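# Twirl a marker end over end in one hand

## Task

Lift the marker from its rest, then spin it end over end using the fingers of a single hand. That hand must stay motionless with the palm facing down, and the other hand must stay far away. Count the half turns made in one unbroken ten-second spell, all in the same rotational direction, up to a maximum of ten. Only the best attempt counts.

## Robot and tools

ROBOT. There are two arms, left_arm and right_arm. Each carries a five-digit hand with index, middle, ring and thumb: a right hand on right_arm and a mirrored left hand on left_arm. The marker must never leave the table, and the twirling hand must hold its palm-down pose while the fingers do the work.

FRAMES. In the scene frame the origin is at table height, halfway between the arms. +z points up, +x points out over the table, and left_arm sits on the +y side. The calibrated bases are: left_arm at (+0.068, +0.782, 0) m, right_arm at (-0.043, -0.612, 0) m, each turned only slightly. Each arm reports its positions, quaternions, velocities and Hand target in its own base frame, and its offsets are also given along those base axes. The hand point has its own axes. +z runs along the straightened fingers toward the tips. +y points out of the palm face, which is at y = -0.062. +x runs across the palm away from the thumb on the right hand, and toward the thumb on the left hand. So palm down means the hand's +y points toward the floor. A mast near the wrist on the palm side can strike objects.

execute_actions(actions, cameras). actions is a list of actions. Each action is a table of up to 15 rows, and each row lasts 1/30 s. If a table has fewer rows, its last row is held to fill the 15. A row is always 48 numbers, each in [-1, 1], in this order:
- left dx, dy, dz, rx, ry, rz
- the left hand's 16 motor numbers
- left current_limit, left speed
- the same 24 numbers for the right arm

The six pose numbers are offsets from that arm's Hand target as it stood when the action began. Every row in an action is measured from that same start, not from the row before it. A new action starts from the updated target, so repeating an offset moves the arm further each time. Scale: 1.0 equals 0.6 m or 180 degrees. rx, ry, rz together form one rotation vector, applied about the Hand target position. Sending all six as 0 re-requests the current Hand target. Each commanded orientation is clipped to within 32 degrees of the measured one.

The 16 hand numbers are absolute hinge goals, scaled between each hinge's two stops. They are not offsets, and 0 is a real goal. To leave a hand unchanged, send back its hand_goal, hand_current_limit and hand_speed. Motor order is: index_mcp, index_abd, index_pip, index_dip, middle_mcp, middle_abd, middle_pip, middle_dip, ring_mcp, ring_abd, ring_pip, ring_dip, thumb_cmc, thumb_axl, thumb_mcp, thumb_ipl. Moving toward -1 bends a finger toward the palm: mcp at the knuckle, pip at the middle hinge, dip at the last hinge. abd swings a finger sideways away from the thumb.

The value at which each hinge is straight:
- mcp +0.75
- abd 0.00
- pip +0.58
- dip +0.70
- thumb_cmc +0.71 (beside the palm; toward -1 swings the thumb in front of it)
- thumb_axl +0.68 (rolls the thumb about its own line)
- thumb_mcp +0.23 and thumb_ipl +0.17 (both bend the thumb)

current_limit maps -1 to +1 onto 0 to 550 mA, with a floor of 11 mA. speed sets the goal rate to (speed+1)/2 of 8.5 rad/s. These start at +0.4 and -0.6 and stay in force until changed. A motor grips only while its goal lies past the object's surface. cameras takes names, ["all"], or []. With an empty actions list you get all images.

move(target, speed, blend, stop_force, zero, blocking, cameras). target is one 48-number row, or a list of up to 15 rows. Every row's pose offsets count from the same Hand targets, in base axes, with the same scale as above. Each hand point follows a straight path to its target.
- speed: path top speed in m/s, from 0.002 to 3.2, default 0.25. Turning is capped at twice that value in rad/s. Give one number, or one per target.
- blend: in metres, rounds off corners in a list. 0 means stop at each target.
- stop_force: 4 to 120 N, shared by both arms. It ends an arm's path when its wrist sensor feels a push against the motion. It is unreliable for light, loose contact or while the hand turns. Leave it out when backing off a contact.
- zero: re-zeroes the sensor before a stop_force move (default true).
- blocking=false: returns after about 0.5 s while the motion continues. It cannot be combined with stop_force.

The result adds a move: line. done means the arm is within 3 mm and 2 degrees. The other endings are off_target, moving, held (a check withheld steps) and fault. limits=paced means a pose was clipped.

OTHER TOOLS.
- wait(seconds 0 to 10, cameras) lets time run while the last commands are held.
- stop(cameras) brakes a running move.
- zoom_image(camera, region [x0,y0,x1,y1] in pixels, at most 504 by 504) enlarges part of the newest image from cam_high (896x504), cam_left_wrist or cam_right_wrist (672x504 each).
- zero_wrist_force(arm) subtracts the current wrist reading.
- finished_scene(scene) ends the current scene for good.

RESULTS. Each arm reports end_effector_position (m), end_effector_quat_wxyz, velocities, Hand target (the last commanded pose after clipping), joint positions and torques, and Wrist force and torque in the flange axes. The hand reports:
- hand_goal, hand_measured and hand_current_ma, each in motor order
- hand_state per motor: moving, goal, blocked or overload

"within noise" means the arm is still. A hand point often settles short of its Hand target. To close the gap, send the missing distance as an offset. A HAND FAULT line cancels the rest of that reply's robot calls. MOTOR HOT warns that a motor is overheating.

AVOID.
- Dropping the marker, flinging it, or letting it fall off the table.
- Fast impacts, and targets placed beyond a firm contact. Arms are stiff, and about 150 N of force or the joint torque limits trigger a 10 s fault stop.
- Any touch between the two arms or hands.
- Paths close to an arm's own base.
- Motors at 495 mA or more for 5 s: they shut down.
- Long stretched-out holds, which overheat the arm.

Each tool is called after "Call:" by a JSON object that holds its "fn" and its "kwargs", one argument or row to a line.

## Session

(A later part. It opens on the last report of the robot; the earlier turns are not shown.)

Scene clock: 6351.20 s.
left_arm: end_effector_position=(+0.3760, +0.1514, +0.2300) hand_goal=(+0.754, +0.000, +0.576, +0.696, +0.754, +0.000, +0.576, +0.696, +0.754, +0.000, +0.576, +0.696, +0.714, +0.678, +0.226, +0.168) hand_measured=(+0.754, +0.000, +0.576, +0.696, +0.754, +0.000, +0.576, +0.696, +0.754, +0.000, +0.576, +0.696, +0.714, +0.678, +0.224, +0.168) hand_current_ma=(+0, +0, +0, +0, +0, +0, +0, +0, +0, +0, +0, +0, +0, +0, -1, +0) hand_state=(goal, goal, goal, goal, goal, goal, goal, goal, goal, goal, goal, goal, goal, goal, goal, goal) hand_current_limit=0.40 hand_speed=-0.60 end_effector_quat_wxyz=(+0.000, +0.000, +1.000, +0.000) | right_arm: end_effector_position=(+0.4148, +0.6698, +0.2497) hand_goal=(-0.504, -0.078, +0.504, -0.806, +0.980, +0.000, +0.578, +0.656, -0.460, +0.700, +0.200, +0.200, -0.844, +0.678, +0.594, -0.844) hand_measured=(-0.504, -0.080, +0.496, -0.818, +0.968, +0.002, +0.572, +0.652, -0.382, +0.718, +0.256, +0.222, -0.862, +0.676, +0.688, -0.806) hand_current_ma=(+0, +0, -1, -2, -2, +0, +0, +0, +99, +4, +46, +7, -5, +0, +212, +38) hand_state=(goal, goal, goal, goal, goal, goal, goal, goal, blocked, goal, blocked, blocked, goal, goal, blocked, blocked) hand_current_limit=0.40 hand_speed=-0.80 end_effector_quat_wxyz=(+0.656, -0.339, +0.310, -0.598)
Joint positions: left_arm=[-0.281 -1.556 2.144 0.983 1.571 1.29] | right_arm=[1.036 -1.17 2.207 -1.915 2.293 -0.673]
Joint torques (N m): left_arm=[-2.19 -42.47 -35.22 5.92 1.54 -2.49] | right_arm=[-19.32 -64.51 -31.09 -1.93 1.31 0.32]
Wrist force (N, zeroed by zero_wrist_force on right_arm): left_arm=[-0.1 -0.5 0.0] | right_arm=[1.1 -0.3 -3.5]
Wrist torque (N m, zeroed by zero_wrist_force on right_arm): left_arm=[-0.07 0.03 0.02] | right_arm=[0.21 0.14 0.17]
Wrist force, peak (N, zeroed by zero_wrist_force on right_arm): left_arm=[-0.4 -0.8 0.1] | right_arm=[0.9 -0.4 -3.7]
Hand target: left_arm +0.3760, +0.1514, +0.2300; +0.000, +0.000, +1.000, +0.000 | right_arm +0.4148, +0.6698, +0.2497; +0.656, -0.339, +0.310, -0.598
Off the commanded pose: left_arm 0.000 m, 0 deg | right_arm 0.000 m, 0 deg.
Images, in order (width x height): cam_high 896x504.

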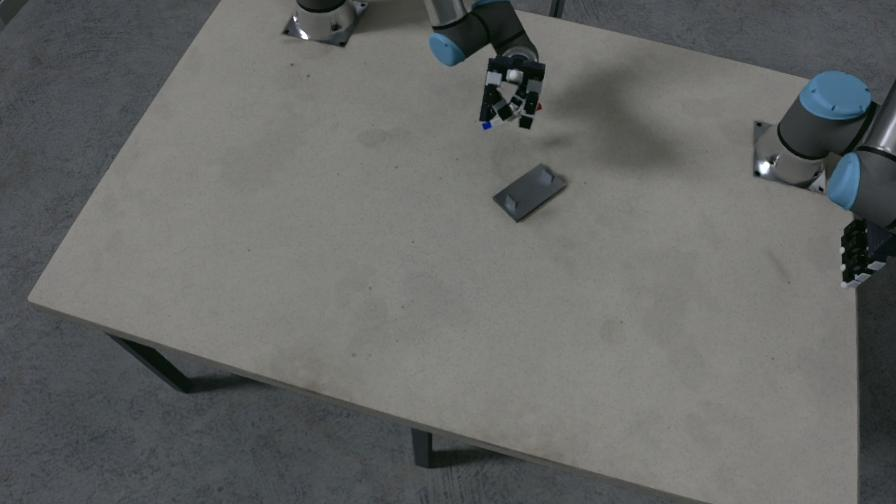

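Call:
{"fn": "execute_actions", "kwargs": {
  "actions": [
    [[0,0,0,0,0,0,0.754,0,0.576,0.696,0.754,0,0.576,0.696,0.754,0,0.576,0.696,0.714,0.678,0.226,0.168,0.4,-0.6,0,0,0,0,0,0,-0.5036,-0.0772,0.504,-0.799,0.98,0.0,0.577,0.656,-0.46,0.70,0.20,0.20,-0.845,0.677,0.593,-0.845,0.4,1.0],[0,0,0,0,0,0,0.754,0,0.576,0.696,0.754,0,0.576,0.696,0.754,0,0.576,0.696,0.714,0.678,0.226,0.168,0.4,-0.6,0,0,0,0,0,0,-0.5024,-0.0748,0.504,-0.776,0.98,0.0,0.577,0.656,-0.46,0.70,0.20,0.20,-0.845,0.677,0.593,-0.845,0.4,1.0],[0,0,0,0,0,0,0.754,0,0.576,0.696,0.754,0,0.576,0.696,0.754,0,0.576,0.696,0.714,0.678,0.226,0.168,0.4,-0.6,0,0,0,0,0,0,-0.5005,-0.0709,0.504,-0.739,0.98,0.0,0.577,0.656,-0.46,0.70,0.20,0.20,-0.845,0.677,0.593,-0.845,0.4,1.0],[0,0,0,0,0,0,0.754,0,0.576,0.696,0.754,0,0.576,0.696,0.754,0,0.576,0.696,0.714,0.678,0.226,0.168,0.4,-0.6,0,0,0,0,0,0,-0.4977,-0.0653,0.504,-0.684,0.98,0.0,0.577,0.656,-0.46,0.70,0.20,0.20,-0.845,0.677,0.593,-0.845,0.4,1.0],[0,0,0,0,0,0,0.754,0,0.576,0.696,0.754,0,0.576,0.696,0.754,0,0.576,0.696,0.714,0.678,0.226,0.168,0.4,-0.6,0,0,0,0,0,0,-0.4941,-0.0583,0.504,-0.616,0.98,0.0,0.577,0.656,-0.46,0.70,0.20,0.20,-0.845,0.677,0.593,-0.845,0.4,1.0],[0,0,0,0,0,0,0.754,0,0.576,0.696,0.754,0,0.576,0.696,0.754,0,0.576,0.696,0.714,0.678,0.226,0.168,0.4,-0.6,0,0,0,0,0,0,-0.4898,-0.0496,0.504,-0.532,0.98,0.0,0.577,0.656,-0.46,0.70,0.20,0.20,-0.845,0.677,0.593,-0.845,0.4,1.0],[0,0,0,0,0,0,0.754,0,0.576,0.696,0.754,0,0.576,0.696,0.754,0,0.576,0.696,0.714,0.678,0.226,0.168,0.4,-0.6,0,0,0,0,0,0,-0.4847,-0.0393,0.504,-0.433,0.98,0.0,0.577,0.656,-0.46,0.70,0.20,0.20,-0.845,0.677,0.593,-0.845,0.4,1.0],[0,0,0,0,0,0,0.754,0,0.576,0.696,0.754,0,0.576,0.696,0.754,0,0.576,0.696,0.714,0.678,0.226,0.168,0.4,-0.6,0,0,0,0,0,0,-0.498,-0.062,0.504,-0.315,0.98,0.0,0.577,0.656,-0.46,0.70,0.20,0.20,-0.845,0.677,0.593,-0.845,0.4,1.0],[0,0,0,0,0,0,0.754,0,0.576,0.696,0.754,0,0.576,0.696,0.754,0,0.576,0.696,0.714,0.678,0.226,0.168,0.4,-0.6,0,0,0,0,0,0,-0.516,-0.092,0.504,-0.181,0.98,0.0,0.577,0.656,-0.46,0.70,0.20,0.20,-0.845,0.677,0.593,-0.845,0.4,1.0],[0,0,0,0,0,0,0.754,0,0.576,0.696,0.754,0,0.576,0.696,0.754,0,0.576,0.696,0.714,0.678,0.226,0.168,0.4,-0.6,0,0,0,0,0,0,-0.5356,-0.1265,0.504,-0.031,0.98,0.0,0.577,0.656,-0.46,0.70,0.20,0.20,-0.845,0.677,0.593,-0.845,0.4,1.0],[0,0,0,0,0,0,0.754,0,0.576,0.696,0.754,0,0.576,0.696,0.754,0,0.576,0.696,0.714,0.678,0.226,0.168,0.4,-0.6,0,0,0,0,0,0,-0.568,-0.176,0.504,0.122,0.98,0.0,0.577,0.656,-0.46,0.70,0.20,0.20,-0.845,0.677,0.593,-0.845,0.4,1.0],[0,0,0,0,0,0,0.754,0,0.576,0.696,0.754,0,0.576,0.696,0.754,0,0.576,0.696,0.714,0.678,0.226,0.168,0.4,-0.6,0,0,0,0,0,0,-0.6046,-0.231,0.504,0.274,0.98,0.0,0.577,0.656,-0.46,0.70,0.20,0.20,-0.845,0.677,0.593,-0.845,0.4,1.0],[0,0,0,0,0,0,0.754,0,0.576,0.696,0.754,0,0.576,0.696,0.754,0,0.576,0.696,0.714,0.678,0.226,0.168,0.4,-0.6,0,0,0,0,0,0,-0.653,-0.28,0.504,0.449,0.98,0.0,0.577,0.656,-0.46,0.70,0.20,0.20,-0.845,0.677,0.593,-0.845,0.4,1.0],[0,0,0,0,0,0,0.754,0,0.576,0.696,0.754,0,0.576,0.696,0.754,0,0.576,0.696,0.714,0.678,0.226,0.168,0.4,-0.6,0,0,0,0,0,0,-0.653,-0.28,0.504,0.449,0.98,0.0,0.577,0.656,-0.46,0.70,0.20,0.20,-0.845,0.677,0.593,-0.845,0.4,1.0],[0,0,0,0,0,0,0.754,0,0.576,0.696,0.754,0,0.576,0.696,0.754,0,0.576,0.696,0.714,0.678,0.226,0.168,0.4,-0.6,0,0,0,0,0,0,-0.30,-0.28,0.504,0.449,0.98,0.0,0.577,0.656,-0.46,0.70,0.20,0.20,-0.845,0.677,0.593,-0.845,0.4,1.0]],
    [[0,0,0,0,0,0,0.754,0,0.576,0.696,0.754,0,0.576,0.696,0.754,0,0.576,0.696,0.714,0.678,0.226,0.168,0.4,-0.6,0,0,0,0,0,0,-0.20,-0.20,0.504,0.449,0.98,0.0,0.577,0.656,-0.46,0.70,0.20,0.20,-0.845,0.677,0.593,-0.845,0.4,1.0]]
  ],
  "cameras": ["cam_high"]
}}

Call:
{"fn": "zoom_image", "kwargs": {
  "camera": "cam_high",
  "region": [460, 60, 560, 160]
}}

Scene clock: 6387.20 s.
left_arm: end_effector_position=(+0.3760, +0.1514, +0.2300) hand_goal=(+0.754, +0.000, +0.576, +0.696, +0.754, +0.000, +0.576, +0.696, +0.754, +0.000, +0.576, +0.696, +0.714, +0.678, +0.226, +0.168) hand_measured=(+0.754, +0.000, +0.576, +0.696, +0.754, +0.000, +0.576, +0.696, +0.754, +0.000, +0.576, +0.696, +0.714, +0.678, +0.224, +0.168) hand_current_ma=(+0, +0, +0, +0, +0, +0, +0, +0, +0, +0, +0, +0, +0, +0, -1, +0) hand_state=(goal, goal, goal, goal, goal, goal, goal, goal, goal, goal, goal, goal, goal, goal, goal, goal) hand_current_limit=0.40 hand_speed=-0.60 end_effector_quat_wxyz=(+0.000, +0.000, +1.000, +0.000) | right_arm: end_effector_position=(+0.4148, +0.6698, +0.2497) hand_goal=(-0.200, -0.200, +0.504, +0.450, +0.980, +0.000, +0.578, +0.656, -0.460, +0.700, +0.200, +0.200, -0.844, +0.678, +0.594, -0.844) hand_measured=(-0.218, -0.202, +0.504, +0.448, +0.968, +0.002, +0.572, +0.652, -0.382, +0.718, +0.256, +0.222, -0.848, +0.676, +0.688, -0.804) hand_current_ma=(-5, +0, +0, +0, -2, +0, +0, +0, +99, +4, +46, +7, +0, +0, +212, +41) hand_state=(goal, goal, goal, goal, goal, goal, goal, goal, blocked, goal, blocked, blocked, goal, goal, blocked, blocked) hand_current_limit=0.40 hand_speed=1.00 end_effector_quat_wxyz=(+0.656, -0.339, +0.310, -0.598)
Joint positions: left_arm=[-0.281 -1.556 2.144 0.983 1.571 1.29] | right_arm=[1.036 -1.17 2.207 -1.915 2.293 -0.673]
Joint torques (N m): left_arm=[-1.14 -41.75 -35.41 5.82 1.53 -2.64] | right_arm=[-19.21 -61.47 -30.29 -2.06 1.38 0.28]
Wrist force (N, zeroed by zero_wrist_force on right_arm): left_arm=[-0.1 -0.5 -0.1] | right_arm=[1.2 -0.3 -3.4]
Wrist torque (N m, zeroed by zero_wrist_force on right_arm): left_arm=[-0.07 0.02 0.02] | right_arm=[0.18 0.13 0.18]
Wrist force, peak (N, zeroed by zero_wrist_force on right_arm): left_arm=[-0.2 -0.8 -0.1] | right_arm=[1.2 -0.5 -3.8]
Hand target: left_arm +0.3760, +0.1514, +0.2300; +0.000, +0.000, +1.000, +0.000 | right_arm +0.4148, +0.6698, +0.2497; +0.656, -0.339, +0.310, -0.598
Off the commanded pose: left_arm 0.000 m, 0 deg | right_arm 0.000 m, 0 deg.
Images, in order (width x height): cam_high 896x504.

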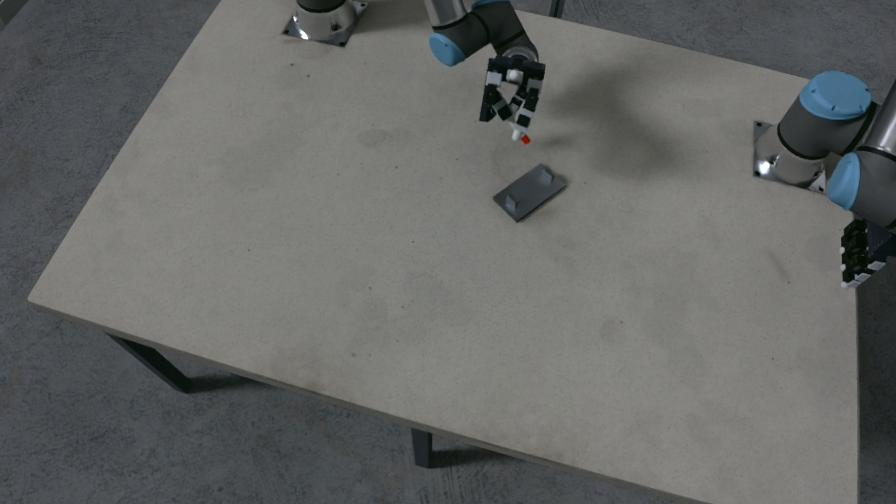

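Scaled by 5.040 from the camera's 896x504 image, which has a finer 1280x720 frame.

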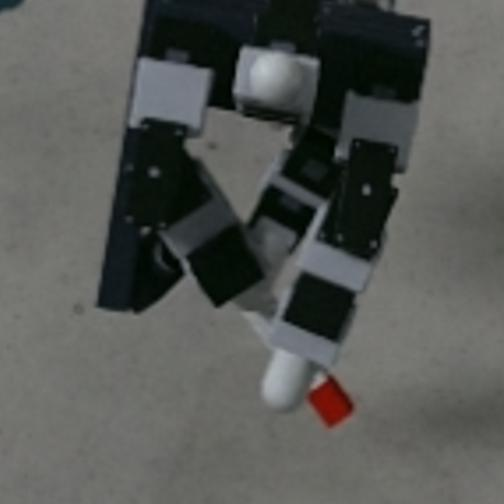

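Call:
{"fn": "execute_actions", "kwargs": {
  "actions": [
    [[0,0,0,0,0,0,0.754,0,0.576,0.696,0.754,0,0.576,0.696,0.754,0,0.576,0.696,0.714,0.678,0.226,0.168,0.4,-0.6,0,0,0,0,0,0,-0.20,0.10,0.504,0.10,0.98,0.0,0.577,0.656,-0.46,0.70,0.20,0.20,-0.845,0.677,0.593,-0.845,0.4,-0.6]],
    [[0,0,0,0,0,0,0.754,0,0.576,0.696,0.754,0,0.576,0.696,0.754,0,0.576,0.696,0.714,0.678,0.226,0.168,0.4,-0.6,0,0,0,0,0,0,-0.55,0.10,0.504,0.10,0.98,0.0,0.577,0.656,-0.46,0.70,0.20,0.20,-0.845,0.677,0.593,-0.845,0.4,-0.6]],
    [[0,0,0,0,0,0,0.754,0,0.576,0.696,0.754,0,0.576,0.696,0.754,0,0.576,0.696,0.714,0.678,0.226,0.168,0.4,-0.6,0,0,0,0,0,0,-0.568,-0.176,0.504,0.122,0.98,0.0,0.577,0.656,-0.46,0.70,0.20,0.20,-0.845,0.677,0.593,-0.845,0.4,-0.6]]
  ],
  "cameras": ["cam_high"]
}}

Call:
{"fn": "zoom_image", "kwargs": {
  "camera": "cam_high",
  "region": [460, 60, 560, 160]
}}

Scene clock: 6407.87 s.
left_arm: end_effector_position=(+0.3760, +0.1514, +0.2300) hand_goal=(+0.754, +0.000, +0.576, +0.696, +0.754, +0.000, +0.576, +0.696, +0.754, +0.000, +0.576, +0.696, +0.714, +0.678, +0.226, +0.168) hand_measured=(+0.754, +0.000, +0.576, +0.696, +0.754, +0.000, +0.576, +0.696, +0.754, +0.000, +0.576, +0.696, +0.714, +0.678, +0.224, +0.168) hand_current_ma=(+0, +0, +0, +0, +0, +0, +0, +0, +0, +0, +0, +0, +0, +0, -1, +0) hand_state=(goal, goal, goal, goal, goal, goal, goal, goal, goal, goal, goal, goal, goal, goal, goal, goal) hand_current_limit=0.40 hand_speed=-0.60 end_effector_quat_wxyz=(+0.000, +0.000, +1.000, +0.000) | right_arm: end_effector_position=(+0.4148, +0.6698, +0.2497) hand_goal=(-0.568, -0.176, +0.504, +0.122, +0.980, +0.000, +0.578, +0.656, -0.460, +0.700, +0.200, +0.200, -0.844, +0.678, +0.594, -0.844) hand_measured=(-0.570, -0.164, +0.504, +0.120, +0.968, +0.002, +0.572, +0.652, -0.382, +0.716, +0.256, +0.222, -0.850, +0.676, +0.688, -0.804) hand_current_ma=(+0, +2, +0, +0, -2, +0, +0, +0, +99, +3, +46, +7, +0, +0, +212, +41) hand_state=(goal, goal, goal, goal, goal, goal, goal, goal, blocked, goal, blocked, blocked, goal, goal, blocked, blocked) hand_current_limit=0.40 hand_speed=-0.60 end_effector_quat_wxyz=(+0.656, -0.339, +0.310, -0.598)
Joint positions: left_arm=[-0.281 -1.556 2.144 0.983 1.571 1.29] | right_arm=[1.036 -1.17 2.207 -1.915 2.293 -0.673]
Joint torques (N m): left_arm=[0.41 -42.67 -35.2 6.03 1.59 -2.68] | right_arm=[-18.1 -57.55 -29.3 -2.23 1.04 0.23]
Wrist force (N, zeroed by zero_wrist_force on right_arm): left_arm=[0.0 -0.6 -0.1] | right_arm=[1.1 -0.4 -3.5]
Wrist torque (N m, zeroed by zero_wrist_force on right_arm): left_arm=[-0.07 0.01 0.03] | right_arm=[0.20 0.14 0.17]
Wrist force, peak (N, zeroed by zero_wrist_force on right_arm): left_arm=[-0.1 -0.7 -0.4] | right_arm=[1.0 -0.6 -3.6]
Hand target: left_arm +0.3760, +0.1514, +0.2300; +0.000, +0.000, +1.000, +0.000 | right_arm +0.4148, +0.6698, +0.2497; +0.656, -0.339, +0.310, -0.598
Off the commanded pose: left_arm 0.000 m, 0 deg | right_arm 0.000 m, 0 deg.
Images, in order (width x height): cam_high 896x504.

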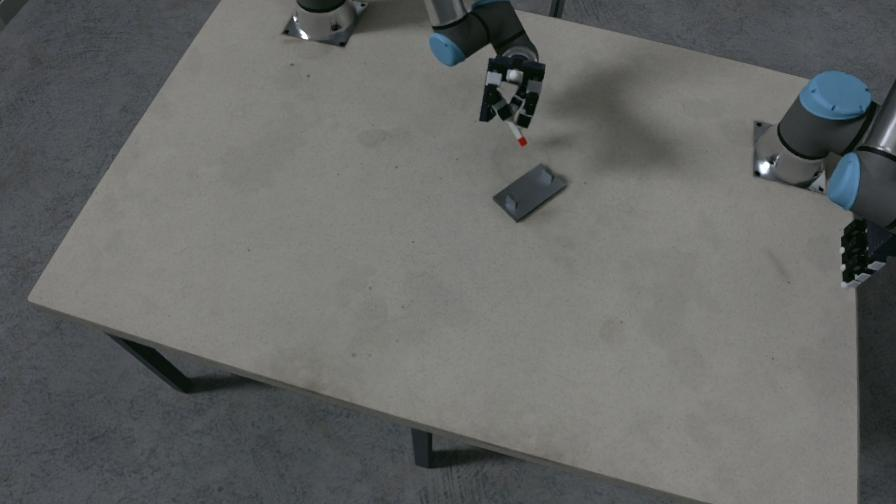

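Scaled by 5.040 from the camera's 896x504 image, which has a finer 1280x720 frame.

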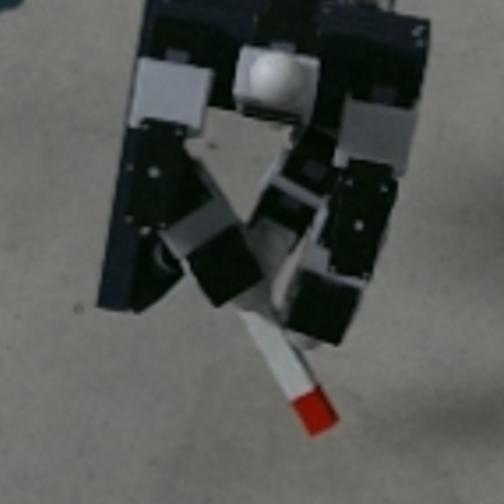

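Call:
{"fn": "execute_actions", "kwargs": {
  "actions": [
    [[0,0,0,0,0,0,0.754,0,0.576,0.696,0.754,0,0.576,0.696,0.754,0,0.576,0.696,0.714,0.678,0.226,0.168,0.4,-0.6,0,0,0,0,0,0,-0.653,-0.28,0.504,0.449,0.98,0.0,0.577,0.656,-0.46,0.70,0.20,0.20,-0.845,0.677,0.593,-0.845,0.4,1.0]]
  ],
  "cameras": ["cam_high"]
}}

Call:
{"fn": "zoom_image", "kwargs": {
  "camera": "cam_high",
  "region": [460, 60, 560, 160]
}}

Scene clock: 6416.63 s.
left_arm: end_effector_position=(+0.3760, +0.1514, +0.2300) hand_goal=(+0.754, +0.000, +0.576, +0.696, +0.754, +0.000, +0.576, +0.696, +0.754, +0.000, +0.576, +0.696, +0.714, +0.678, +0.226, +0.168) hand_measured=(+0.754, +0.000, +0.576, +0.696, +0.754, +0.000, +0.576, +0.696, +0.754, +0.000, +0.576, +0.696, +0.714, +0.678, +0.224, +0.168) hand_current_ma=(+0, +0, +0, +0, +0, +0, +0, +0, +0, +0, +0, +0, +0, +0, -1, +0) hand_state=(goal, goal, goal, goal, goal, goal, goal, goal, goal, goal, goal, goal, goal, goal, goal, goal) hand_current_limit=0.40 hand_speed=-0.60 end_effector_quat_wxyz=(+0.000, +0.000, +1.000, +0.000) | right_arm: end_effector_position=(+0.4148, +0.6698, +0.2497) hand_goal=(-0.652, -0.280, +0.504, +0.450, +0.980, +0.000, +0.578, +0.656, -0.460, +0.700, +0.200, +0.200, -0.844, +0.678, +0.594, -0.844) hand_measured=(-0.656, -0.252, +0.504, +0.446, +0.968, +0.002, +0.572, +0.652, -0.382, +0.696, +0.256, +0.222, -0.854, +0.676, +0.686, -0.804) hand_current_ma=(+0, +8, +0, +0, -2, +0, +0, +0, +99, +0, +46, +7, -1, +0, +209, +41) hand_state=(goal, blocked, goal, goal, goal, goal, goal, goal, blocked, goal, blocked, blocked, goal, goal, blocked, blocked) hand_current_limit=0.40 hand_speed=1.00 end_effector_quat_wxyz=(+0.656, -0.339, +0.310, -0.598)
Joint positions: left_arm=[-0.281 -1.556 2.144 0.983 1.571 1.29] | right_arm=[1.036 -1.17 2.207 -1.915 2.293 -0.673]
Joint torques (N m): left_arm=[-0.06 -43.2 -35.45 5.98 1.54 -2.57] | right_arm=[-17.25 -55.68 -28.25 -2.07 0.59 0.17]
Wrist force (N, zeroed by zero_wrist_force on right_arm): left_arm=[0.2 -0.7 -0.1] | right_arm=[1.1 -0.2 -3.5]
Wrist torque (N m, zeroed by zero_wrist_force on right_arm): left_arm=[-0.09 -0.02 0.05] | right_arm=[0.23 0.15 0.17]
Wrist force, peak (N, zeroed by zero_wrist_force on right_arm): left_arm=[0.1 -0.9 0.1] | right_arm=[1.2 -0.3 -3.7]
Hand target: left_arm +0.3760, +0.1514, +0.2300; +0.000, +0.000, +1.000, +0.000 | right_arm +0.4148, +0.6698, +0.2497; +0.656, -0.339, +0.310, -0.598
Off the commanded pose: left_arm 0.000 m, 0 deg | right_arm 0.000 m, 0 deg.
Images, in order (width x height): cam_high 896x504.

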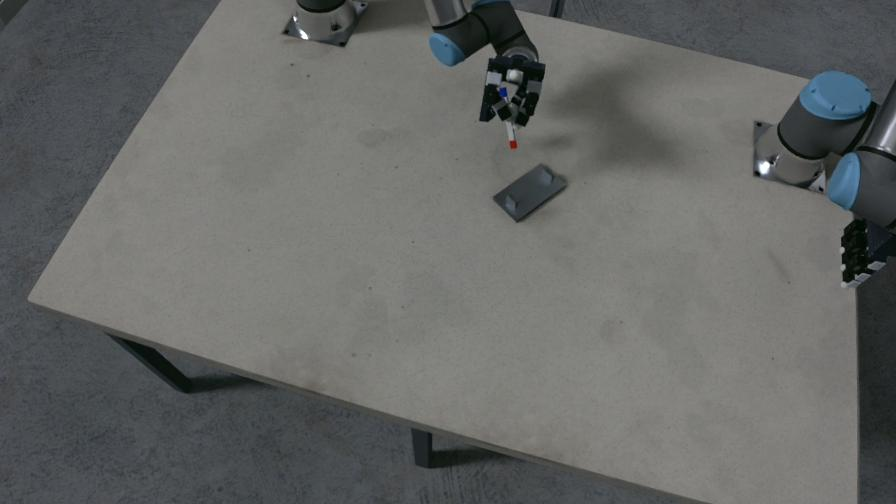

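Scaled by 5.040 from the camera's 896x504 image, which has a finer 1280x720 frame.

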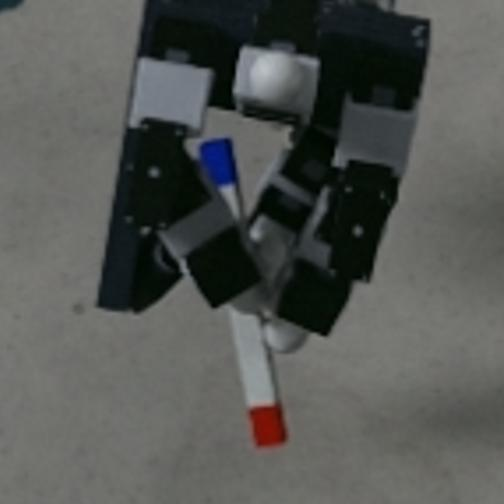

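Call:
{"fn": "execute_actions", "kwargs": {
  "actions": [
    [[0,0,0,0,0,0,0.754,0,0.576,0.696,0.754,0,0.576,0.696,0.754,0,0.576,0.696,0.714,0.678,0.226,0.168,0.4,-0.6,0,0,0,0,0,0,-0.653,-0.45,0.504,0.449,0.98,0.0,0.577,0.656,-0.46,0.70,0.20,0.20,-0.845,0.677,0.593,-0.845,0.4,0.5],[0,0,0,0,0,0,0.754,0,0.576,0.696,0.754,0,0.576,0.696,0.754,0,0.576,0.696,0.714,0.678,0.226,0.168,0.4,-0.6,0,0,0,0,0,0,-0.653,-0.20,0.504,0.449,0.98,0.0,0.577,0.656,-0.46,0.70,0.20,0.20,-0.845,0.677,0.593,-0.845,0.4,1.0]]
  ],
  "cameras": ["cam_high"]
}}

Call:
{"fn": "zoom_image", "kwargs": {
  "camera": "cam_high",
  "region": [460, 60, 560, 160]
}}

Scene clock: 6533.00 s.
left_arm: end_effector_position=(+0.3760, +0.1514, +0.2300) hand_goal=(+0.754, +0.000, +0.576, +0.696, +0.754, +0.000, +0.576, +0.696, +0.754, +0.000, +0.576, +0.696, +0.714, +0.678, +0.226, +0.168) hand_measured=(+0.754, +0.000, +0.576, +0.696, +0.754, +0.000, +0.576, +0.696, +0.754, +0.000, +0.576, +0.696, +0.714, +0.678, +0.224, +0.168) hand_current_ma=(+0, +0, +0, +0, +0, +0, +0, +0, +0, +0, +0, +0, +0, +0, -1, +0) hand_state=(goal, goal, goal, goal, goal, goal, goal, goal, goal, goal, goal, goal, goal, goal, goal, goal) hand_current_limit=0.40 hand_speed=-0.60 end_effector_quat_wxyz=(+0.000, +0.000, +1.000, +0.000) | right_arm: end_effector_position=(+0.4148, +0.6698, +0.2497) hand_goal=(-0.652, -0.200, +0.504, +0.450, +0.980, +0.000, +0.578, +0.656, -0.460, +0.700, +0.200, +0.200, -0.844, +0.678, +0.594, -0.844) hand_measured=(-0.654, -0.196, +0.504, +0.448, +0.968, +0.002, +0.572, +0.652, -0.382, +0.696, +0.254, +0.220, -0.854, +0.676, +0.686, -0.804) hand_current_ma=(+0, +0, +0, +0, -2, +0, +0, +0, +99, +0, +43, +6, -1, +0, +209, +41) hand_state=(goal, goal, goal, goal, goal, goal, goal, goal, blocked, goal, blocked, goal, goal, goal, blocked, blocked) hand_current_limit=0.40 hand_speed=1.00 end_effector_quat_wxyz=(+0.656, -0.339, +0.310, -0.598)
Joint positions: left_arm=[-0.281 -1.556 2.144 0.983 1.571 1.29] | right_arm=[1.036 -1.17 2.207 -1.915 2.293 -0.673]
Joint torques (N m): left_arm=[-0.36 -43.93 -35.26 5.7 1.24 -2.58] | right_arm=[-16.87 -53.12 -28.44 -2.21 0.51 -0.16]
Wrist force (N, zeroed by zero_wrist_force on right_arm): left_arm=[0.1 -0.6 0.2] | right_arm=[1.0 -0.4 -3.1]
Wrist torque (N m, zeroed by zero_wrist_force on right_arm): left_arm=[-0.10 0.00 0.04] | right_arm=[0.17 0.15 0.16]
Wrist force, peak (N, zeroed by zero_wrist_force on right_arm): left_arm=[0.0 -0.9 -0.2] | right_arm=[1.1 -0.4 -3.8]
Hand target: left_arm +0.3760, +0.1514, +0.2300; +0.000, +0.000, +1.000, +0.000 | right_arm +0.4148, +0.6698, +0.2497; +0.656, -0.339, +0.310, -0.598
Off the commanded pose: left_arm 0.000 m, 0 deg | right_arm 0.000 m, 0 deg.
Images, in order (width x height): cam_high 896x504.

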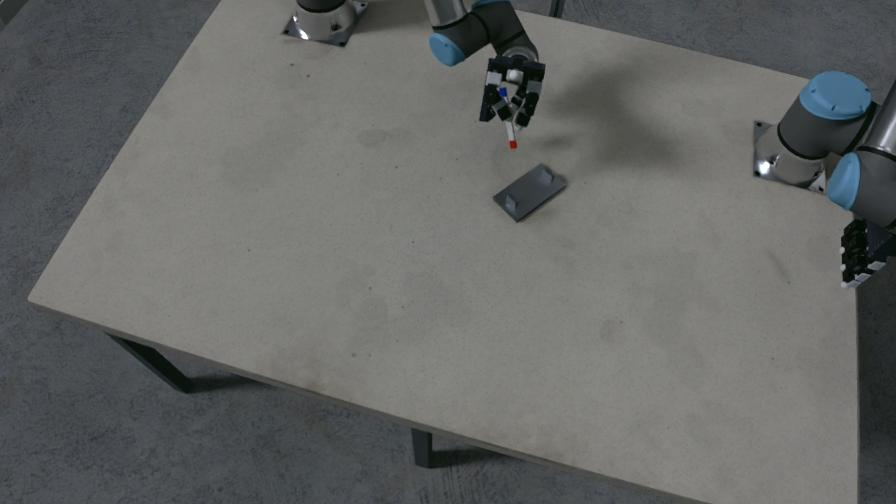

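Scaled by 5.040 from the camera's 896x504 image, which has a finer 1280x720 frame.

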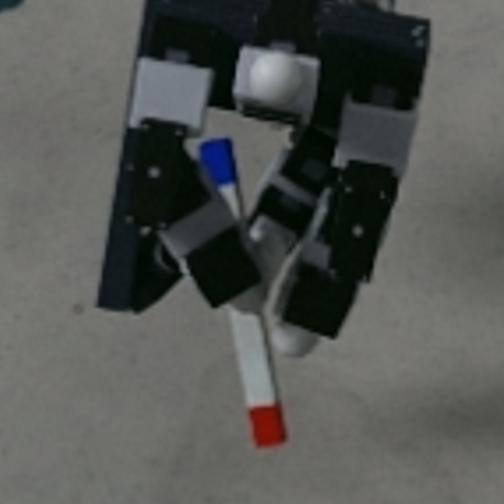

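Call:
{"fn": "execute_actions", "kwargs": {
  "actions": [
    [[0,0,0,0,0,0,0.754,0,0.576,0.696,0.754,0,0.576,0.696,0.754,0,0.576,0.696,0.714,0.678,0.226,0.168,0.4,-0.6,0,0,0,0,0,0,-0.653,-0.45,0.504,0.449,0.98,0.0,0.577,0.656,-0.46,0.70,0.20,0.20,-0.845,0.677,0.593,-0.845,0.4,0.0],[0,0,0,0,0,0,0.754,0,0.576,0.696,0.754,0,0.576,0.696,0.754,0,0.576,0.696,0.714,0.678,0.226,0.168,0.4,-0.6,0,0,0,0,0,0,-0.653,-0.45,0.504,0.449,0.98,0.0,0.577,0.656,-0.46,0.70,0.20,0.20,-0.845,0.677,0.593,-0.845,0.4,0.0],[0,0,0,0,0,0,0.754,0,0.576,0.696,0.754,0,0.576,0.696,0.754,0,0.576,0.696,0.714,0.678,0.226,0.168,0.4,-0.6,0,0,0,0,0,0,-0.653,-0.20,0.504,0.449,0.98,0.0,0.577,0.656,-0.46,0.70,0.20,0.20,-0.845,0.677,0.593,-0.845,0.4,1.0]]
  ],
  "cameras": ["cam_high"]
}}

Call:
{"fn": "zoom_image", "kwargs": {
  "camera": "cam_high",
  "region": [460, 60, 560, 160]
}}

Scene clock: 6546.97 s.
left_arm: end_effector_position=(+0.3760, +0.1514, +0.2300) hand_goal=(+0.754, +0.000, +0.576, +0.696, +0.754, +0.000, +0.576, +0.696, +0.754, +0.000, +0.576, +0.696, +0.714, +0.678, +0.226, +0.168) hand_measured=(+0.754, +0.000, +0.576, +0.696, +0.754, +0.000, +0.576, +0.696, +0.754, +0.000, +0.576, +0.696, +0.714, +0.678, +0.224, +0.168) hand_current_ma=(+0, +0, +0, +0, +0, +0, +0, +0, +0, +0, +0, +0, +0, +0, -1, +0) hand_state=(goal, goal, goal, goal, goal, goal, goal, goal, goal, goal, goal, goal, goal, goal, goal, goal) hand_current_limit=0.40 hand_speed=-0.60 end_effector_quat_wxyz=(+0.000, +0.000, +1.000, +0.000) | right_arm: end_effector_position=(+0.4148, +0.6698, +0.2497) hand_goal=(-0.652, -0.200, +0.504, +0.450, +0.980, +0.000, +0.578, +0.656, -0.460, +0.700, +0.200, +0.200, -0.844, +0.678, +0.594, -0.844) hand_measured=(-0.654, -0.196, +0.504, +0.448, +0.968, +0.002, +0.572, +0.652, -0.382, +0.692, +0.254, +0.220, -0.854, +0.676, +0.686, -0.804) hand_current_ma=(+0, +0, +0, +0, -2, +0, +0, +0, +99, -1, +41, +6, -1, +0, +209, +41) hand_state=(goal, goal, goal, goal, goal, goal, goal, goal, blocked, goal, blocked, goal, goal, goal, blocked, blocked) hand_current_limit=0.40 hand_speed=1.00 end_effector_quat_wxyz=(+0.656, -0.339, +0.310, -0.598)
Joint positions: left_arm=[-0.281 -1.556 2.144 0.983 1.571 1.29] | right_arm=[1.036 -1.17 2.207 -1.915 2.293 -0.673]
Joint torques (N m): left_arm=[-0.13 -42.27 -35.81 5.9 1.53 -2.54] | right_arm=[-15.81 -49.91 -27.15 -2.16 0.13 -0.07]
Wrist force (N, zeroed by zero_wrist_force on right_arm): left_arm=[0.1 -0.5 0.2] | right_arm=[1.2 -0.4 -3.3]
Wrist torque (N m, zeroed by zero_wrist_force on right_arm): left_arm=[-0.09 0.01 0.04] | right_arm=[0.18 0.13 0.18]
Wrist force, peak (N, zeroed by zero_wrist_force on right_arm): left_arm=[0.1 -0.8 0.0] | right_arm=[1.1 -0.6 -3.6]
Hand target: left_arm +0.3760, +0.1514, +0.2300; +0.000, +0.000, +1.000, +0.000 | right_arm +0.4148, +0.6698, +0.2497; +0.656, -0.339, +0.310, -0.598
Off the commanded pose: left_arm 0.000 m, 0 deg | right_arm 0.000 m, 0 deg.
Images, in order (width x height): cam_high 896x504.

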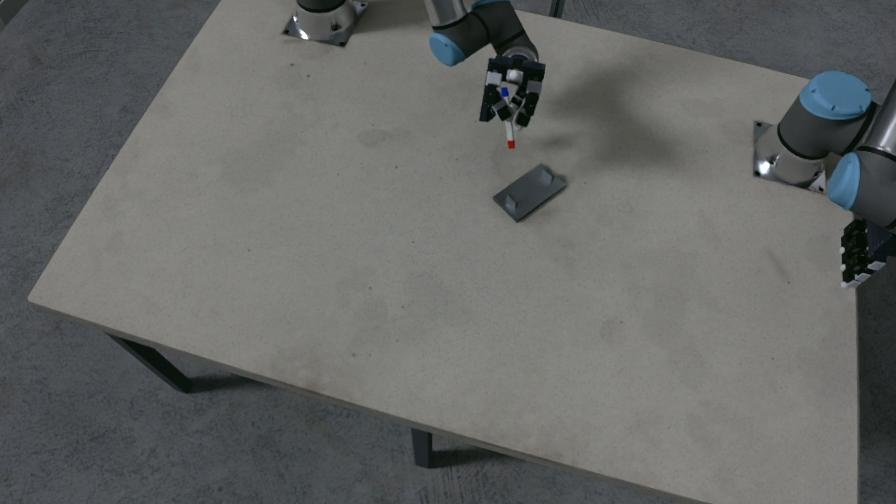

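Scaled by 5.040 from the camera's 896x504 image, which has a finer 1280x720 frame.

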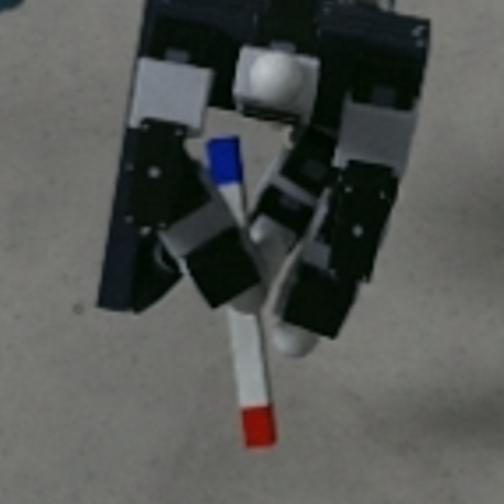

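Call:
{"fn": "execute_actions", "kwargs": {
  "actions": [
    [[0,0,0,0,0,0,0.754,0,0.576,0.696,0.754,0,0.576,0.696,0.754,0,0.576,0.696,0.714,0.678,0.226,0.168,0.4,-0.6,0,0,0,0,0,0,-0.653,-0.45,0.504,0.449,0.98,0.0,0.577,0.656,-0.46,0.70,0.20,0.20,-0.845,0.677,0.593,-0.845,0.4,0.0],[0,0,0,0,0,0,0.754,0,0.576,0.696,0.754,0,0.576,0.696,0.754,0,0.576,0.696,0.714,0.678,0.226,0.168,0.4,-0.6,0,0,0,0,0,0,-0.653,-0.45,0.504,0.449,0.98,0.0,0.577,0.656,-0.46,0.70,0.20,0.20,-0.845,0.677,0.593,-0.845,0.4,0.0],[0,0,0,0,0,0,0.754,0,0.576,0.696,0.754,0,0.576,0.696,0.754,0,0.576,0.696,0.714,0.678,0.226,0.168,0.4,-0.6,0,0,0,0,0,0,-0.653,-0.45,0.504,0.449,0.98,0.0,0.577,0.656,-0.46,0.70,0.20,0.20,-0.845,0.677,0.593,-0.845,0.4,0.0],[0,0,0,0,0,0,0.754,0,0.576,0.696,0.754,0,0.576,0.696,0.754,0,0.576,0.696,0.714,0.678,0.226,0.168,0.4,-0.6,0,0,0,0,0,0,-0.653,-0.20,0.504,0.449,0.98,0.0,0.577,0.656,-0.46,0.70,0.20,0.20,-0.845,0.677,0.593,-0.845,0.4,1.0]]
  ],
  "cameras": ["cam_high"]
}}

Call:
{"fn": "zoom_image", "kwargs": {
  "camera": "cam_high",
  "region": [460, 60, 560, 160]
}}

Scene clock: 6556.40 s.
left_arm: end_effector_position=(+0.3760, +0.1514, +0.2300) hand_goal=(+0.754, +0.000, +0.576, +0.696, +0.754, +0.000, +0.576, +0.696, +0.754, +0.000, +0.576, +0.696, +0.714, +0.678, +0.226, +0.168) hand_measured=(+0.754, +0.000, +0.576, +0.696, +0.754, +0.000, +0.576, +0.696, +0.754, +0.000, +0.576, +0.696, +0.714, +0.678, +0.224, +0.168) hand_current_ma=(+0, +0, +0, +0, +0, +0, +0, +0, +0, +0, +0, +0, +0, +0, -1, +0) hand_state=(goal, goal, goal, goal, goal, goal, goal, goal, goal, goal, goal, goal, goal, goal, goal, goal) hand_current_limit=0.40 hand_speed=-0.60 end_effector_quat_wxyz=(+0.000, +0.000, +1.000, +0.000) | right_arm: end_effector_position=(+0.4148, +0.6698, +0.2497) hand_goal=(-0.652, -0.200, +0.504, +0.450, +0.980, +0.000, +0.578, +0.656, -0.460, +0.700, +0.200, +0.200, -0.844, +0.678, +0.594, -0.844) hand_measured=(-0.654, -0.196, +0.504, +0.448, +0.968, +0.002, +0.572, +0.652, -0.382, +0.692, +0.252, +0.220, -0.854, +0.676, +0.686, -0.804) hand_current_ma=(+0, +0, +0, +0, -2, +0, +0, +0, +99, -1, +39, +6, -1, +0, +209, +41) hand_state=(goal, goal, goal, goal, goal, goal, goal, goal, blocked, goal, blocked, blocked, goal, goal, blocked, blocked) hand_current_limit=0.40 hand_speed=1.00 end_effector_quat_wxyz=(+0.656, -0.339, +0.310, -0.598)
Joint positions: left_arm=[-0.281 -1.556 2.144 0.983 1.571 1.29] | right_arm=[1.036 -1.17 2.207 -1.915 2.293 -0.673]
Joint torques (N m): left_arm=[-0.52 -43.98 -35.29 5.92 1.65 -2.49] | right_arm=[-15.99 -47.56 -26.47 -2.51 -0.06 -0.07]
Wrist force (N, zeroed by zero_wrist_force on right_arm): left_arm=[0.0 -0.5 0.0] | right_arm=[1.0 -0.4 -3.3]
Wrist torque (N m, zeroed by zero_wrist_force on right_arm): left_arm=[-0.08 0.01 0.02] | right_arm=[0.18 0.15 0.16]
Wrist force, peak (N, zeroed by zero_wrist_force on right_arm): left_arm=[-0.1 -0.8 0.1] | right_arm=[1.2 -0.4 -3.7]
Hand target: left_arm +0.3760, +0.1514, +0.2300; +0.000, +0.000, +1.000, +0.000 | right_arm +0.4148, +0.6698, +0.2497; +0.656, -0.339, +0.310, -0.598
Off the commanded pose: left_arm 0.000 m, 0 deg | right_arm 0.000 m, 0 deg.
Images, in order (width x height): cam_high 896x504.

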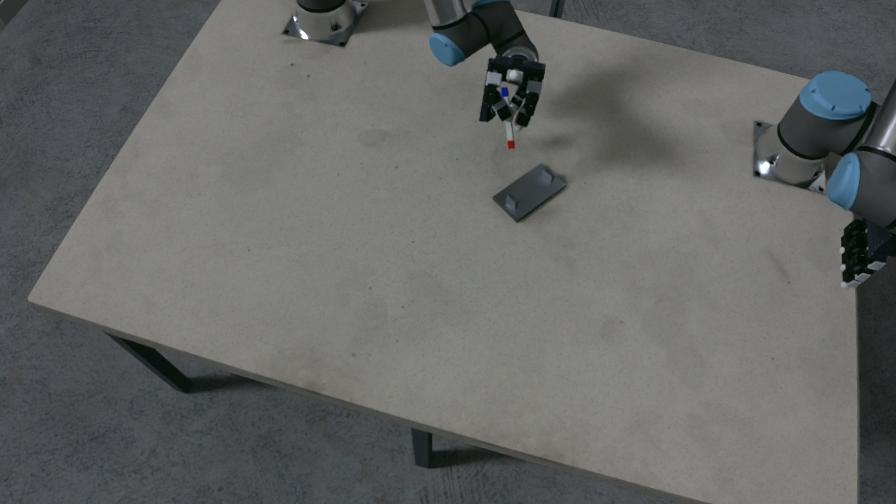

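Scaled by 5.040 from the camera's 896x504 image, which has a finer 1280x720 frame.

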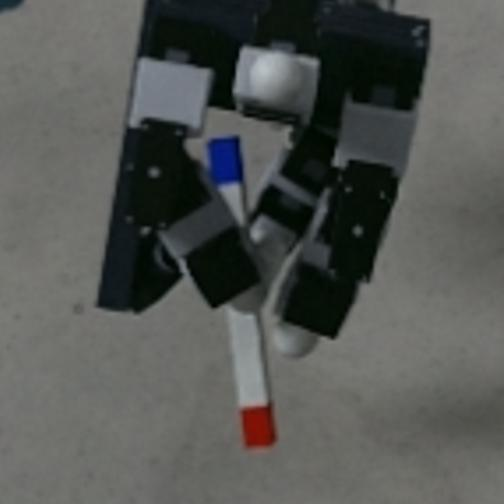

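Call:
{"fn": "execute_actions", "kwargs": {
  "actions": [
    [[0,0,0,0,0,0,0.754,0,0.576,0.696,0.754,0,0.576,0.696,0.754,0,0.576,0.696,0.714,0.678,0.226,0.168,0.4,-0.6,0,0,0,0,0,0,-0.653,-0.60,0.504,0.449,0.98,0.0,0.577,0.656,-0.46,0.70,0.20,0.20,-0.845,0.677,0.593,-0.845,1.0,1.0],[0,0,0,0,0,0,0.754,0,0.576,0.696,0.754,0,0.576,0.696,0.754,0,0.576,0.696,0.714,0.678,0.226,0.168,0.4,-0.6,0,0,0,0,0,0,-0.653,-0.60,0.504,0.449,0.98,0.0,0.577,0.656,-0.46,0.70,0.20,0.20,-0.845,0.677,0.593,-0.845,1.0,1.0],[0,0,0,0,0,0,0.754,0,0.576,0.696,0.754,0,0.576,0.696,0.754,0,0.576,0.696,0.714,0.678,0.226,0.168,0.4,-0.6,0,0,0,0,0,0,-0.653,-0.60,0.504,0.449,0.98,0.0,0.577,0.656,-0.46,0.70,0.20,0.20,-0.845,0.677,0.593,-0.845,1.0,1.0],[0,0,0,0,0,0,0.754,0,0.576,0.696,0.754,0,0.576,0.696,0.754,0,0.576,0.696,0.714,0.678,0.226,0.168,0.4,-0.6,0,0,0,0,0,0,-0.653,-0.20,0.504,0.449,0.98,0.0,0.577,0.656,-0.46,0.70,0.20,0.20,-0.845,0.677,0.593,-0.845,0.4,1.0]]
  ],
  "cameras": ["cam_high"]
}}

Call:
{"fn": "zoom_image", "kwargs": {
  "camera": "cam_high",
  "region": [460, 60, 560, 160]
}}

Scene clock: 6566.90 s.
left_arm: end_effector_position=(+0.3760, +0.1514, +0.2300) hand_goal=(+0.754, +0.000, +0.576, +0.696, +0.754, +0.000, +0.576, +0.696, +0.754, +0.000, +0.576, +0.696, +0.714, +0.678, +0.226, +0.168) hand_measured=(+0.754, +0.000, +0.576, +0.696, +0.754, +0.000, +0.576, +0.696, +0.754, +0.000, +0.576, +0.696, +0.714, +0.678, +0.224, +0.168) hand_current_ma=(+0, +0, +0, +0, +0, +0, +0, +0, +0, +0, +0, +0, +0, +0, -1, +0) hand_state=(goal, goal, goal, goal, goal, goal, goal, goal, goal, goal, goal, goal, goal, goal, goal, goal) hand_current_limit=0.40 hand_speed=-0.60 end_effector_quat_wxyz=(+0.000, +0.000, +1.000, +0.000) | right_arm: end_effector_position=(+0.4148, +0.6698, +0.2497) hand_goal=(-0.652, -0.200, +0.504, +0.450, +0.980, +0.000, +0.578, +0.656, -0.460, +0.700, +0.200, +0.200, -0.844, +0.678, +0.594, -0.844) hand_measured=(-0.654, -0.196, +0.506, +0.448, +0.968, +0.002, +0.572, +0.652, -0.382, +0.688, +0.250, +0.220, -0.850, +0.676, +0.686, -0.804) hand_current_ma=(+0, +0, +0, +0, -2, +0, +0, +0, +99, -1, +35, +7, -1, +0, +209, +41) hand_state=(goal, goal, goal, goal, goal, goal, goal, goal, blocked, goal, blocked, blocked, goal, goal, blocked, blocked) hand_current_limit=0.40 hand_speed=1.00 end_effector_quat_wxyz=(+0.656, -0.339, +0.310, -0.598)
Joint positions: left_arm=[-0.281 -1.556 2.144 0.983 1.571 1.29] | right_arm=[1.036 -1.17 2.207 -1.915 2.293 -0.673]
Joint torques (N m): left_arm=[-0.08 -42.22 -35.67 5.68 1.56 -2.48] | right_arm=[-15.63 -43.01 -26.02 -2.75 -0.19 -0.25]
Wrist force (N, zeroed by zero_wrist_force on right_arm): left_arm=[-0.1 -0.4 0.0] | right_arm=[1.1 -0.2 -3.4]
Wrist torque (N m, zeroed by zero_wrist_force on right_arm): left_arm=[-0.06 0.03 0.02] | right_arm=[0.22 0.15 0.17]
Wrist force, peak (N, zeroed by zero_wrist_force on right_arm): left_arm=[-0.4 -0.7 -0.2] | right_arm=[1.0 -0.2 -3.7]
Hand target: left_arm +0.3760, +0.1514, +0.2300; +0.000, +0.000, +1.000, +0.000 | right_arm +0.4148, +0.6698, +0.2497; +0.656, -0.339, +0.310, -0.598
Off the commanded pose: left_arm 0.000 m, 0 deg | right_arm 0.000 m, 0 deg.
Images, in order (width x height): cam_high 896x504.

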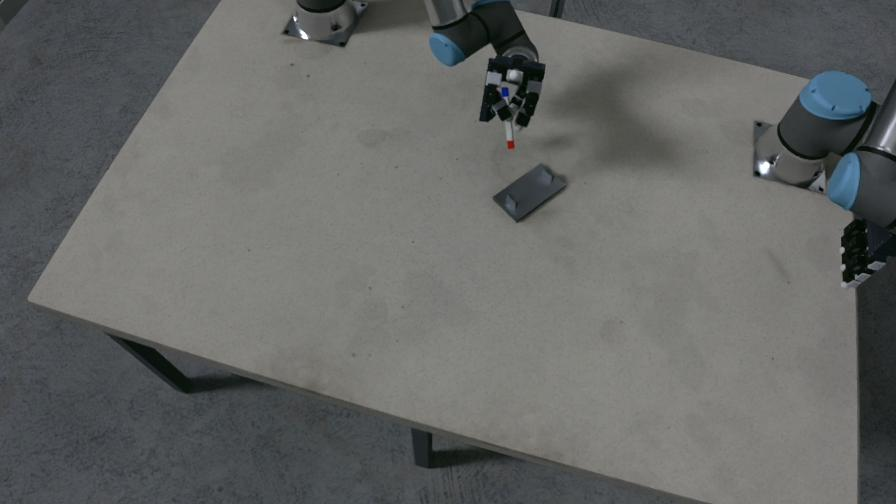

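Scaled by 5.040 from the camera's 896x504 image, which has a finer 1280x720 frame.

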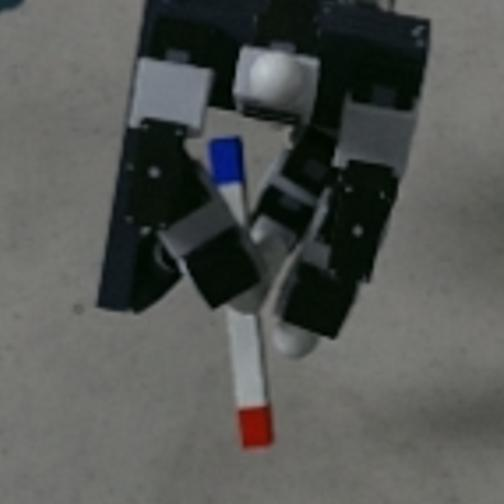

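Call:
{"fn": "execute_actions", "kwargs": {
  "actions": [
    [[0,0,0,0,0,0,0.754,0,0.576,0.696,0.754,0,0.576,0.696,0.754,0,0.576,0.696,0.714,0.678,0.226,0.168,0.4,-0.6,0,0,0,0,0,0,-0.653,-0.50,0.504,0.449,0.98,0.0,0.577,0.656,-0.46,0.70,0.20,0.20,-0.845,0.677,0.593,-0.845,1.0,1.0],[0,0,0,0,0,0,0.754,0,0.576,0.696,0.754,0,0.576,0.696,0.754,0,0.576,0.696,0.714,0.678,0.226,0.168,0.4,-0.6,0,0,0,0,0,0,-0.653,-0.50,0.504,0.449,0.98,0.0,0.577,0.656,-0.46,0.70,0.20,0.20,-0.845,0.677,0.593,-0.845,1.0,1.0],[0,0,0,0,0,0,0.754,0,0.576,0.696,0.754,0,0.576,0.696,0.754,0,0.576,0.696,0.714,0.678,0.226,0.168,0.4,-0.6,0,0,0,0,0,0,-0.653,-0.50,0.504,0.449,0.98,0.0,0.577,0.656,-0.46,0.70,0.20,0.20,-0.845,0.677,0.593,-0.845,1.0,1.0],[0,0,0,0,0,0,0.754,0,0.576,0.696,0.754,0,0.576,0.696,0.754,0,0.576,0.696,0.714,0.678,0.226,0.168,0.4,-0.6,0,0,0,0,0,0,-0.653,-0.50,0.504,0.449,0.98,0.0,0.577,0.656,-0.46,0.70,0.20,0.20,-0.845,0.677,0.593,-0.845,1.0,1.0],[0,0,0,0,0,0,0.754,0,0.576,0.696,0.754,0,0.576,0.696,0.754,0,0.576,0.696,0.714,0.678,0.226,0.168,0.4,-0.6,0,0,0,0,0,0,-0.653,-0.20,0.504,0.449,0.98,0.0,0.577,0.656,-0.46,0.70,0.20,0.20,-0.845,0.677,0.593,-0.845,0.4,1.0]]
  ],
  "cameras": ["cam_high"]
}}

Call:
{"fn": "zoom_image", "kwargs": {
  "camera": "cam_high",
  "region": [460, 60, 560, 160]
}}

Scene clock: 6580.27 s.
left_arm: end_effector_position=(+0.3760, +0.1514, +0.2300) hand_goal=(+0.754, +0.000, +0.576, +0.696, +0.754, +0.000, +0.576, +0.696, +0.754, +0.000, +0.576, +0.696, +0.714, +0.678, +0.226, +0.168) hand_measured=(+0.754, +0.000, +0.576, +0.696, +0.754, +0.000, +0.576, +0.696, +0.754, +0.000, +0.576, +0.696, +0.714, +0.678, +0.224, +0.168) hand_current_ma=(+0, +0, +0, +0, +0, +0, +0, +0, +0, +0, +0, +0, +0, +0, -1, +0) hand_state=(goal, goal, goal, goal, goal, goal, goal, goal, goal, goal, goal, goal, goal, goal, goal, goal) hand_current_limit=0.40 hand_speed=-0.60 end_effector_quat_wxyz=(+0.000, +0.000, +1.000, +0.000) | right_arm: end_effector_position=(+0.4148, +0.6698, +0.2497) hand_goal=(-0.652, -0.200, +0.504, +0.450, +0.980, +0.000, +0.578, +0.656, -0.460, +0.700, +0.200, +0.200, -0.844, +0.678, +0.594, -0.844) hand_measured=(-0.654, -0.196, +0.506, +0.448, +0.968, +0.002, +0.572, +0.652, -0.382, +0.688, +0.248, +0.222, -0.848, +0.676, +0.686, -0.804) hand_current_ma=(+0, +0, +0, +0, -2, +0, +0, +0, +99, -2, +34, +7, +0, +0, +209, +41) hand_state=(goal, goal, goal, goal, goal, goal, goal, goal, blocked, goal, blocked, blocked, goal, goal, blocked, blocked) hand_current_limit=0.40 hand_speed=1.00 end_effector_quat_wxyz=(+0.656, -0.339, +0.310, -0.598)
Joint positions: left_arm=[-0.281 -1.556 2.144 0.983 1.571 1.29] | right_arm=[1.036 -1.17 2.207 -1.915 2.293 -0.673]
Joint torques (N m): left_arm=[-1.4 -42.83 -35.36 6.08 1.43 -2.58] | right_arm=[-15.3 -41.9 -25.16 -2.64 -0.45 -0.2]
Wrist force (N, zeroed by zero_wrist_force on right_arm): left_arm=[0.0 -0.6 0.0] | right_arm=[1.1 -0.4 -3.6]
Wrist torque (N m, zeroed by zero_wrist_force on right_arm): left_arm=[-0.09 0.01 0.03] | right_arm=[0.20 0.15 0.17]
Wrist force, peak (N, zeroed by zero_wrist_force on right_arm): left_arm=[0.0 -0.8 0.0] | right_arm=[1.2 -0.4 -3.7]
Hand target: left_arm +0.3760, +0.1514, +0.2300; +0.000, +0.000, +1.000, +0.000 | right_arm +0.4148, +0.6698, +0.2497; +0.656, -0.339, +0.310, -0.598
Off the commanded pose: left_arm 0.000 m, 0 deg | right_arm 0.000 m, 0 deg.
Images, in order (width x height): cam_high 896x504.

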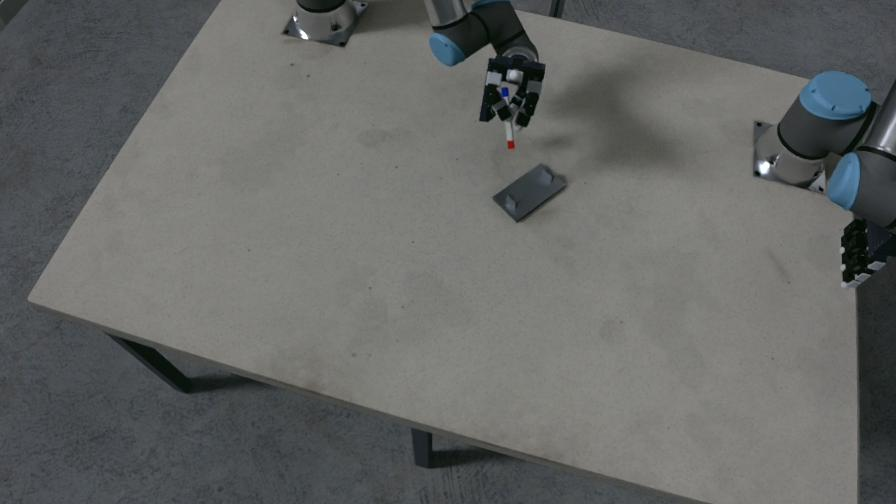

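Scaled by 5.040 from the camera's 896x504 image, which has a finer 1280x720 frame.

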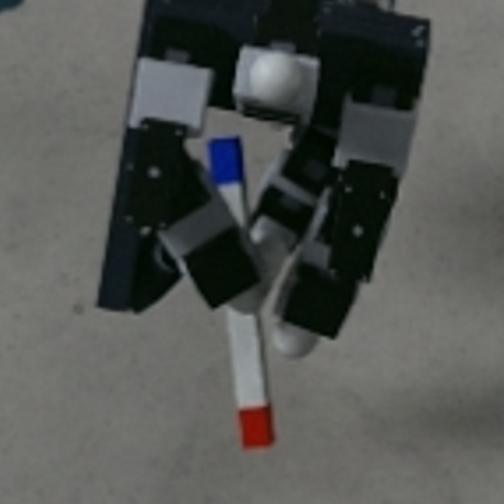

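Call:
{"fn": "execute_actions", "kwargs": {
  "actions": [
    [[0,0,0,0,0,0,0.754,0,0.576,0.696,0.754,0,0.576,0.696,0.754,0,0.576,0.696,0.714,0.678,0.226,0.168,0.4,-0.6,0,0,0,0,0,0,-0.653,-0.36,0.504,0.449,0.98,0.0,0.577,0.656,-0.46,0.70,0.20,0.20,-0.845,0.677,0.593,-0.845,0.4,1.0]]
  ],
  "cameras": ["cam_high"]
}}

Call:
{"fn": "zoom_image", "kwargs": {
  "camera": "cam_high",
  "region": [460, 60, 560, 160]
}}

Scene clock: 6591.13 s.
left_arm: end_effector_position=(+0.3760, +0.1514, +0.2300) hand_goal=(+0.754, +0.000, +0.576, +0.696, +0.754, +0.000, +0.576, +0.696, +0.754, +0.000, +0.576, +0.696, +0.714, +0.678, +0.226, +0.168) hand_measured=(+0.754, +0.000, +0.576, +0.696, +0.754, +0.000, +0.576, +0.696, +0.754, +0.000, +0.576, +0.696, +0.714, +0.678, +0.224, +0.168) hand_current_ma=(+0, +0, +0, +0, +0, +0, +0, +0, +0, +0, +0, +0, +0, +0, -1, +0) hand_state=(goal, goal, goal, goal, goal, goal, goal, goal, goal, goal, goal, goal, goal, goal, goal, goal) hand_current_limit=0.40 hand_speed=-0.60 end_effector_quat_wxyz=(+0.000, +0.000, +1.000, +0.000) | right_arm: end_effector_position=(+0.4148, +0.6698, +0.2497) hand_goal=(-0.652, -0.360, +0.504, +0.450, +0.980, +0.000, +0.578, +0.656, -0.460, +0.700, +0.200, +0.200, -0.844, +0.678, +0.594, -0.844) hand_measured=(-0.652, -0.292, +0.506, +0.448, +0.968, +0.002, +0.572, +0.652, -0.382, +0.678, +0.248, +0.222, -0.848, +0.676, +0.686, -0.804) hand_current_ma=(+0, +53, +0, +0, -2, +0, +0, +0, +99, -6, +34, +7, +0, +0, +209, +41) hand_state=(goal, blocked, goal, goal, goal, goal, goal, goal, blocked, blocked, blocked, blocked, goal, goal, blocked, blocked) hand_current_limit=0.40 hand_speed=1.00 end_effector_quat_wxyz=(+0.656, -0.339, +0.310, -0.598)
Joint positions: left_arm=[-0.281 -1.556 2.144 0.983 1.571 1.29] | right_arm=[1.036 -1.17 2.207 -1.915 2.293 -0.673]
Joint torques (N m): left_arm=[-1.74 -43.85 -34.84 6 1.59 -2.55] | right_arm=[-14.37 -41 -24.48 -2.87 -0.89 -0.15]
Wrist force (N, zeroed by zero_wrist_force on right_arm): left_arm=[0.1 -0.4 0.0] | right_arm=[1.1 -0.5 -3.2]
Wrist torque (N m, zeroed by zero_wrist_force on right_arm): left_arm=[-0.06 0.00 0.03] | right_arm=[0.17 0.14 0.17]
Wrist force, peak (N, zeroed by zero_wrist_force on right_arm): left_arm=[-0.3 -0.9 0.1] | right_arm=[1.5 -0.2 -3.7]
Hand target: left_arm +0.3760, +0.1514, +0.2300; +0.000, +0.000, +1.000, +0.000 | right_arm +0.4148, +0.6698, +0.2497; +0.656, -0.339, +0.310, -0.598
Off the commanded pose: left_arm 0.000 m, 0 deg | right_arm 0.000 m, 0 deg.
Images, in order (width x height): cam_high 896x504.

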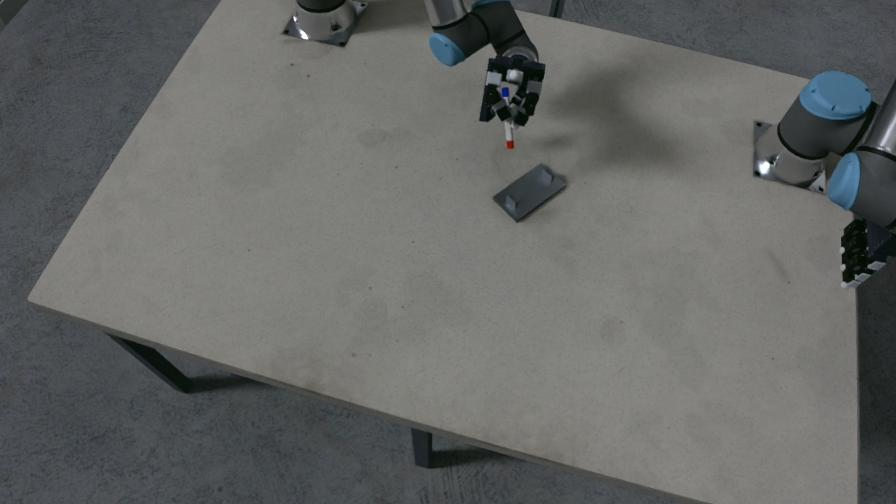

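Scaled by 5.040 from the camera's 896x504 image, which has a finer 1280x720 frame.

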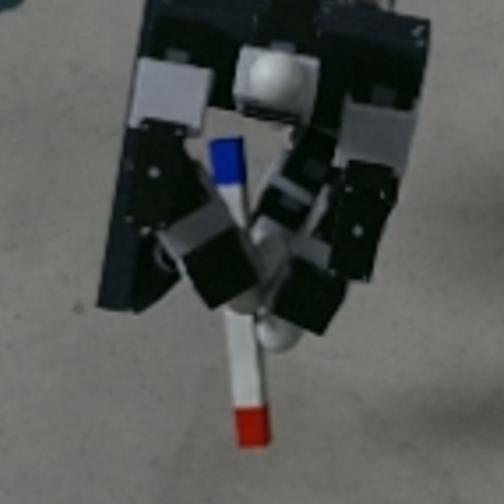

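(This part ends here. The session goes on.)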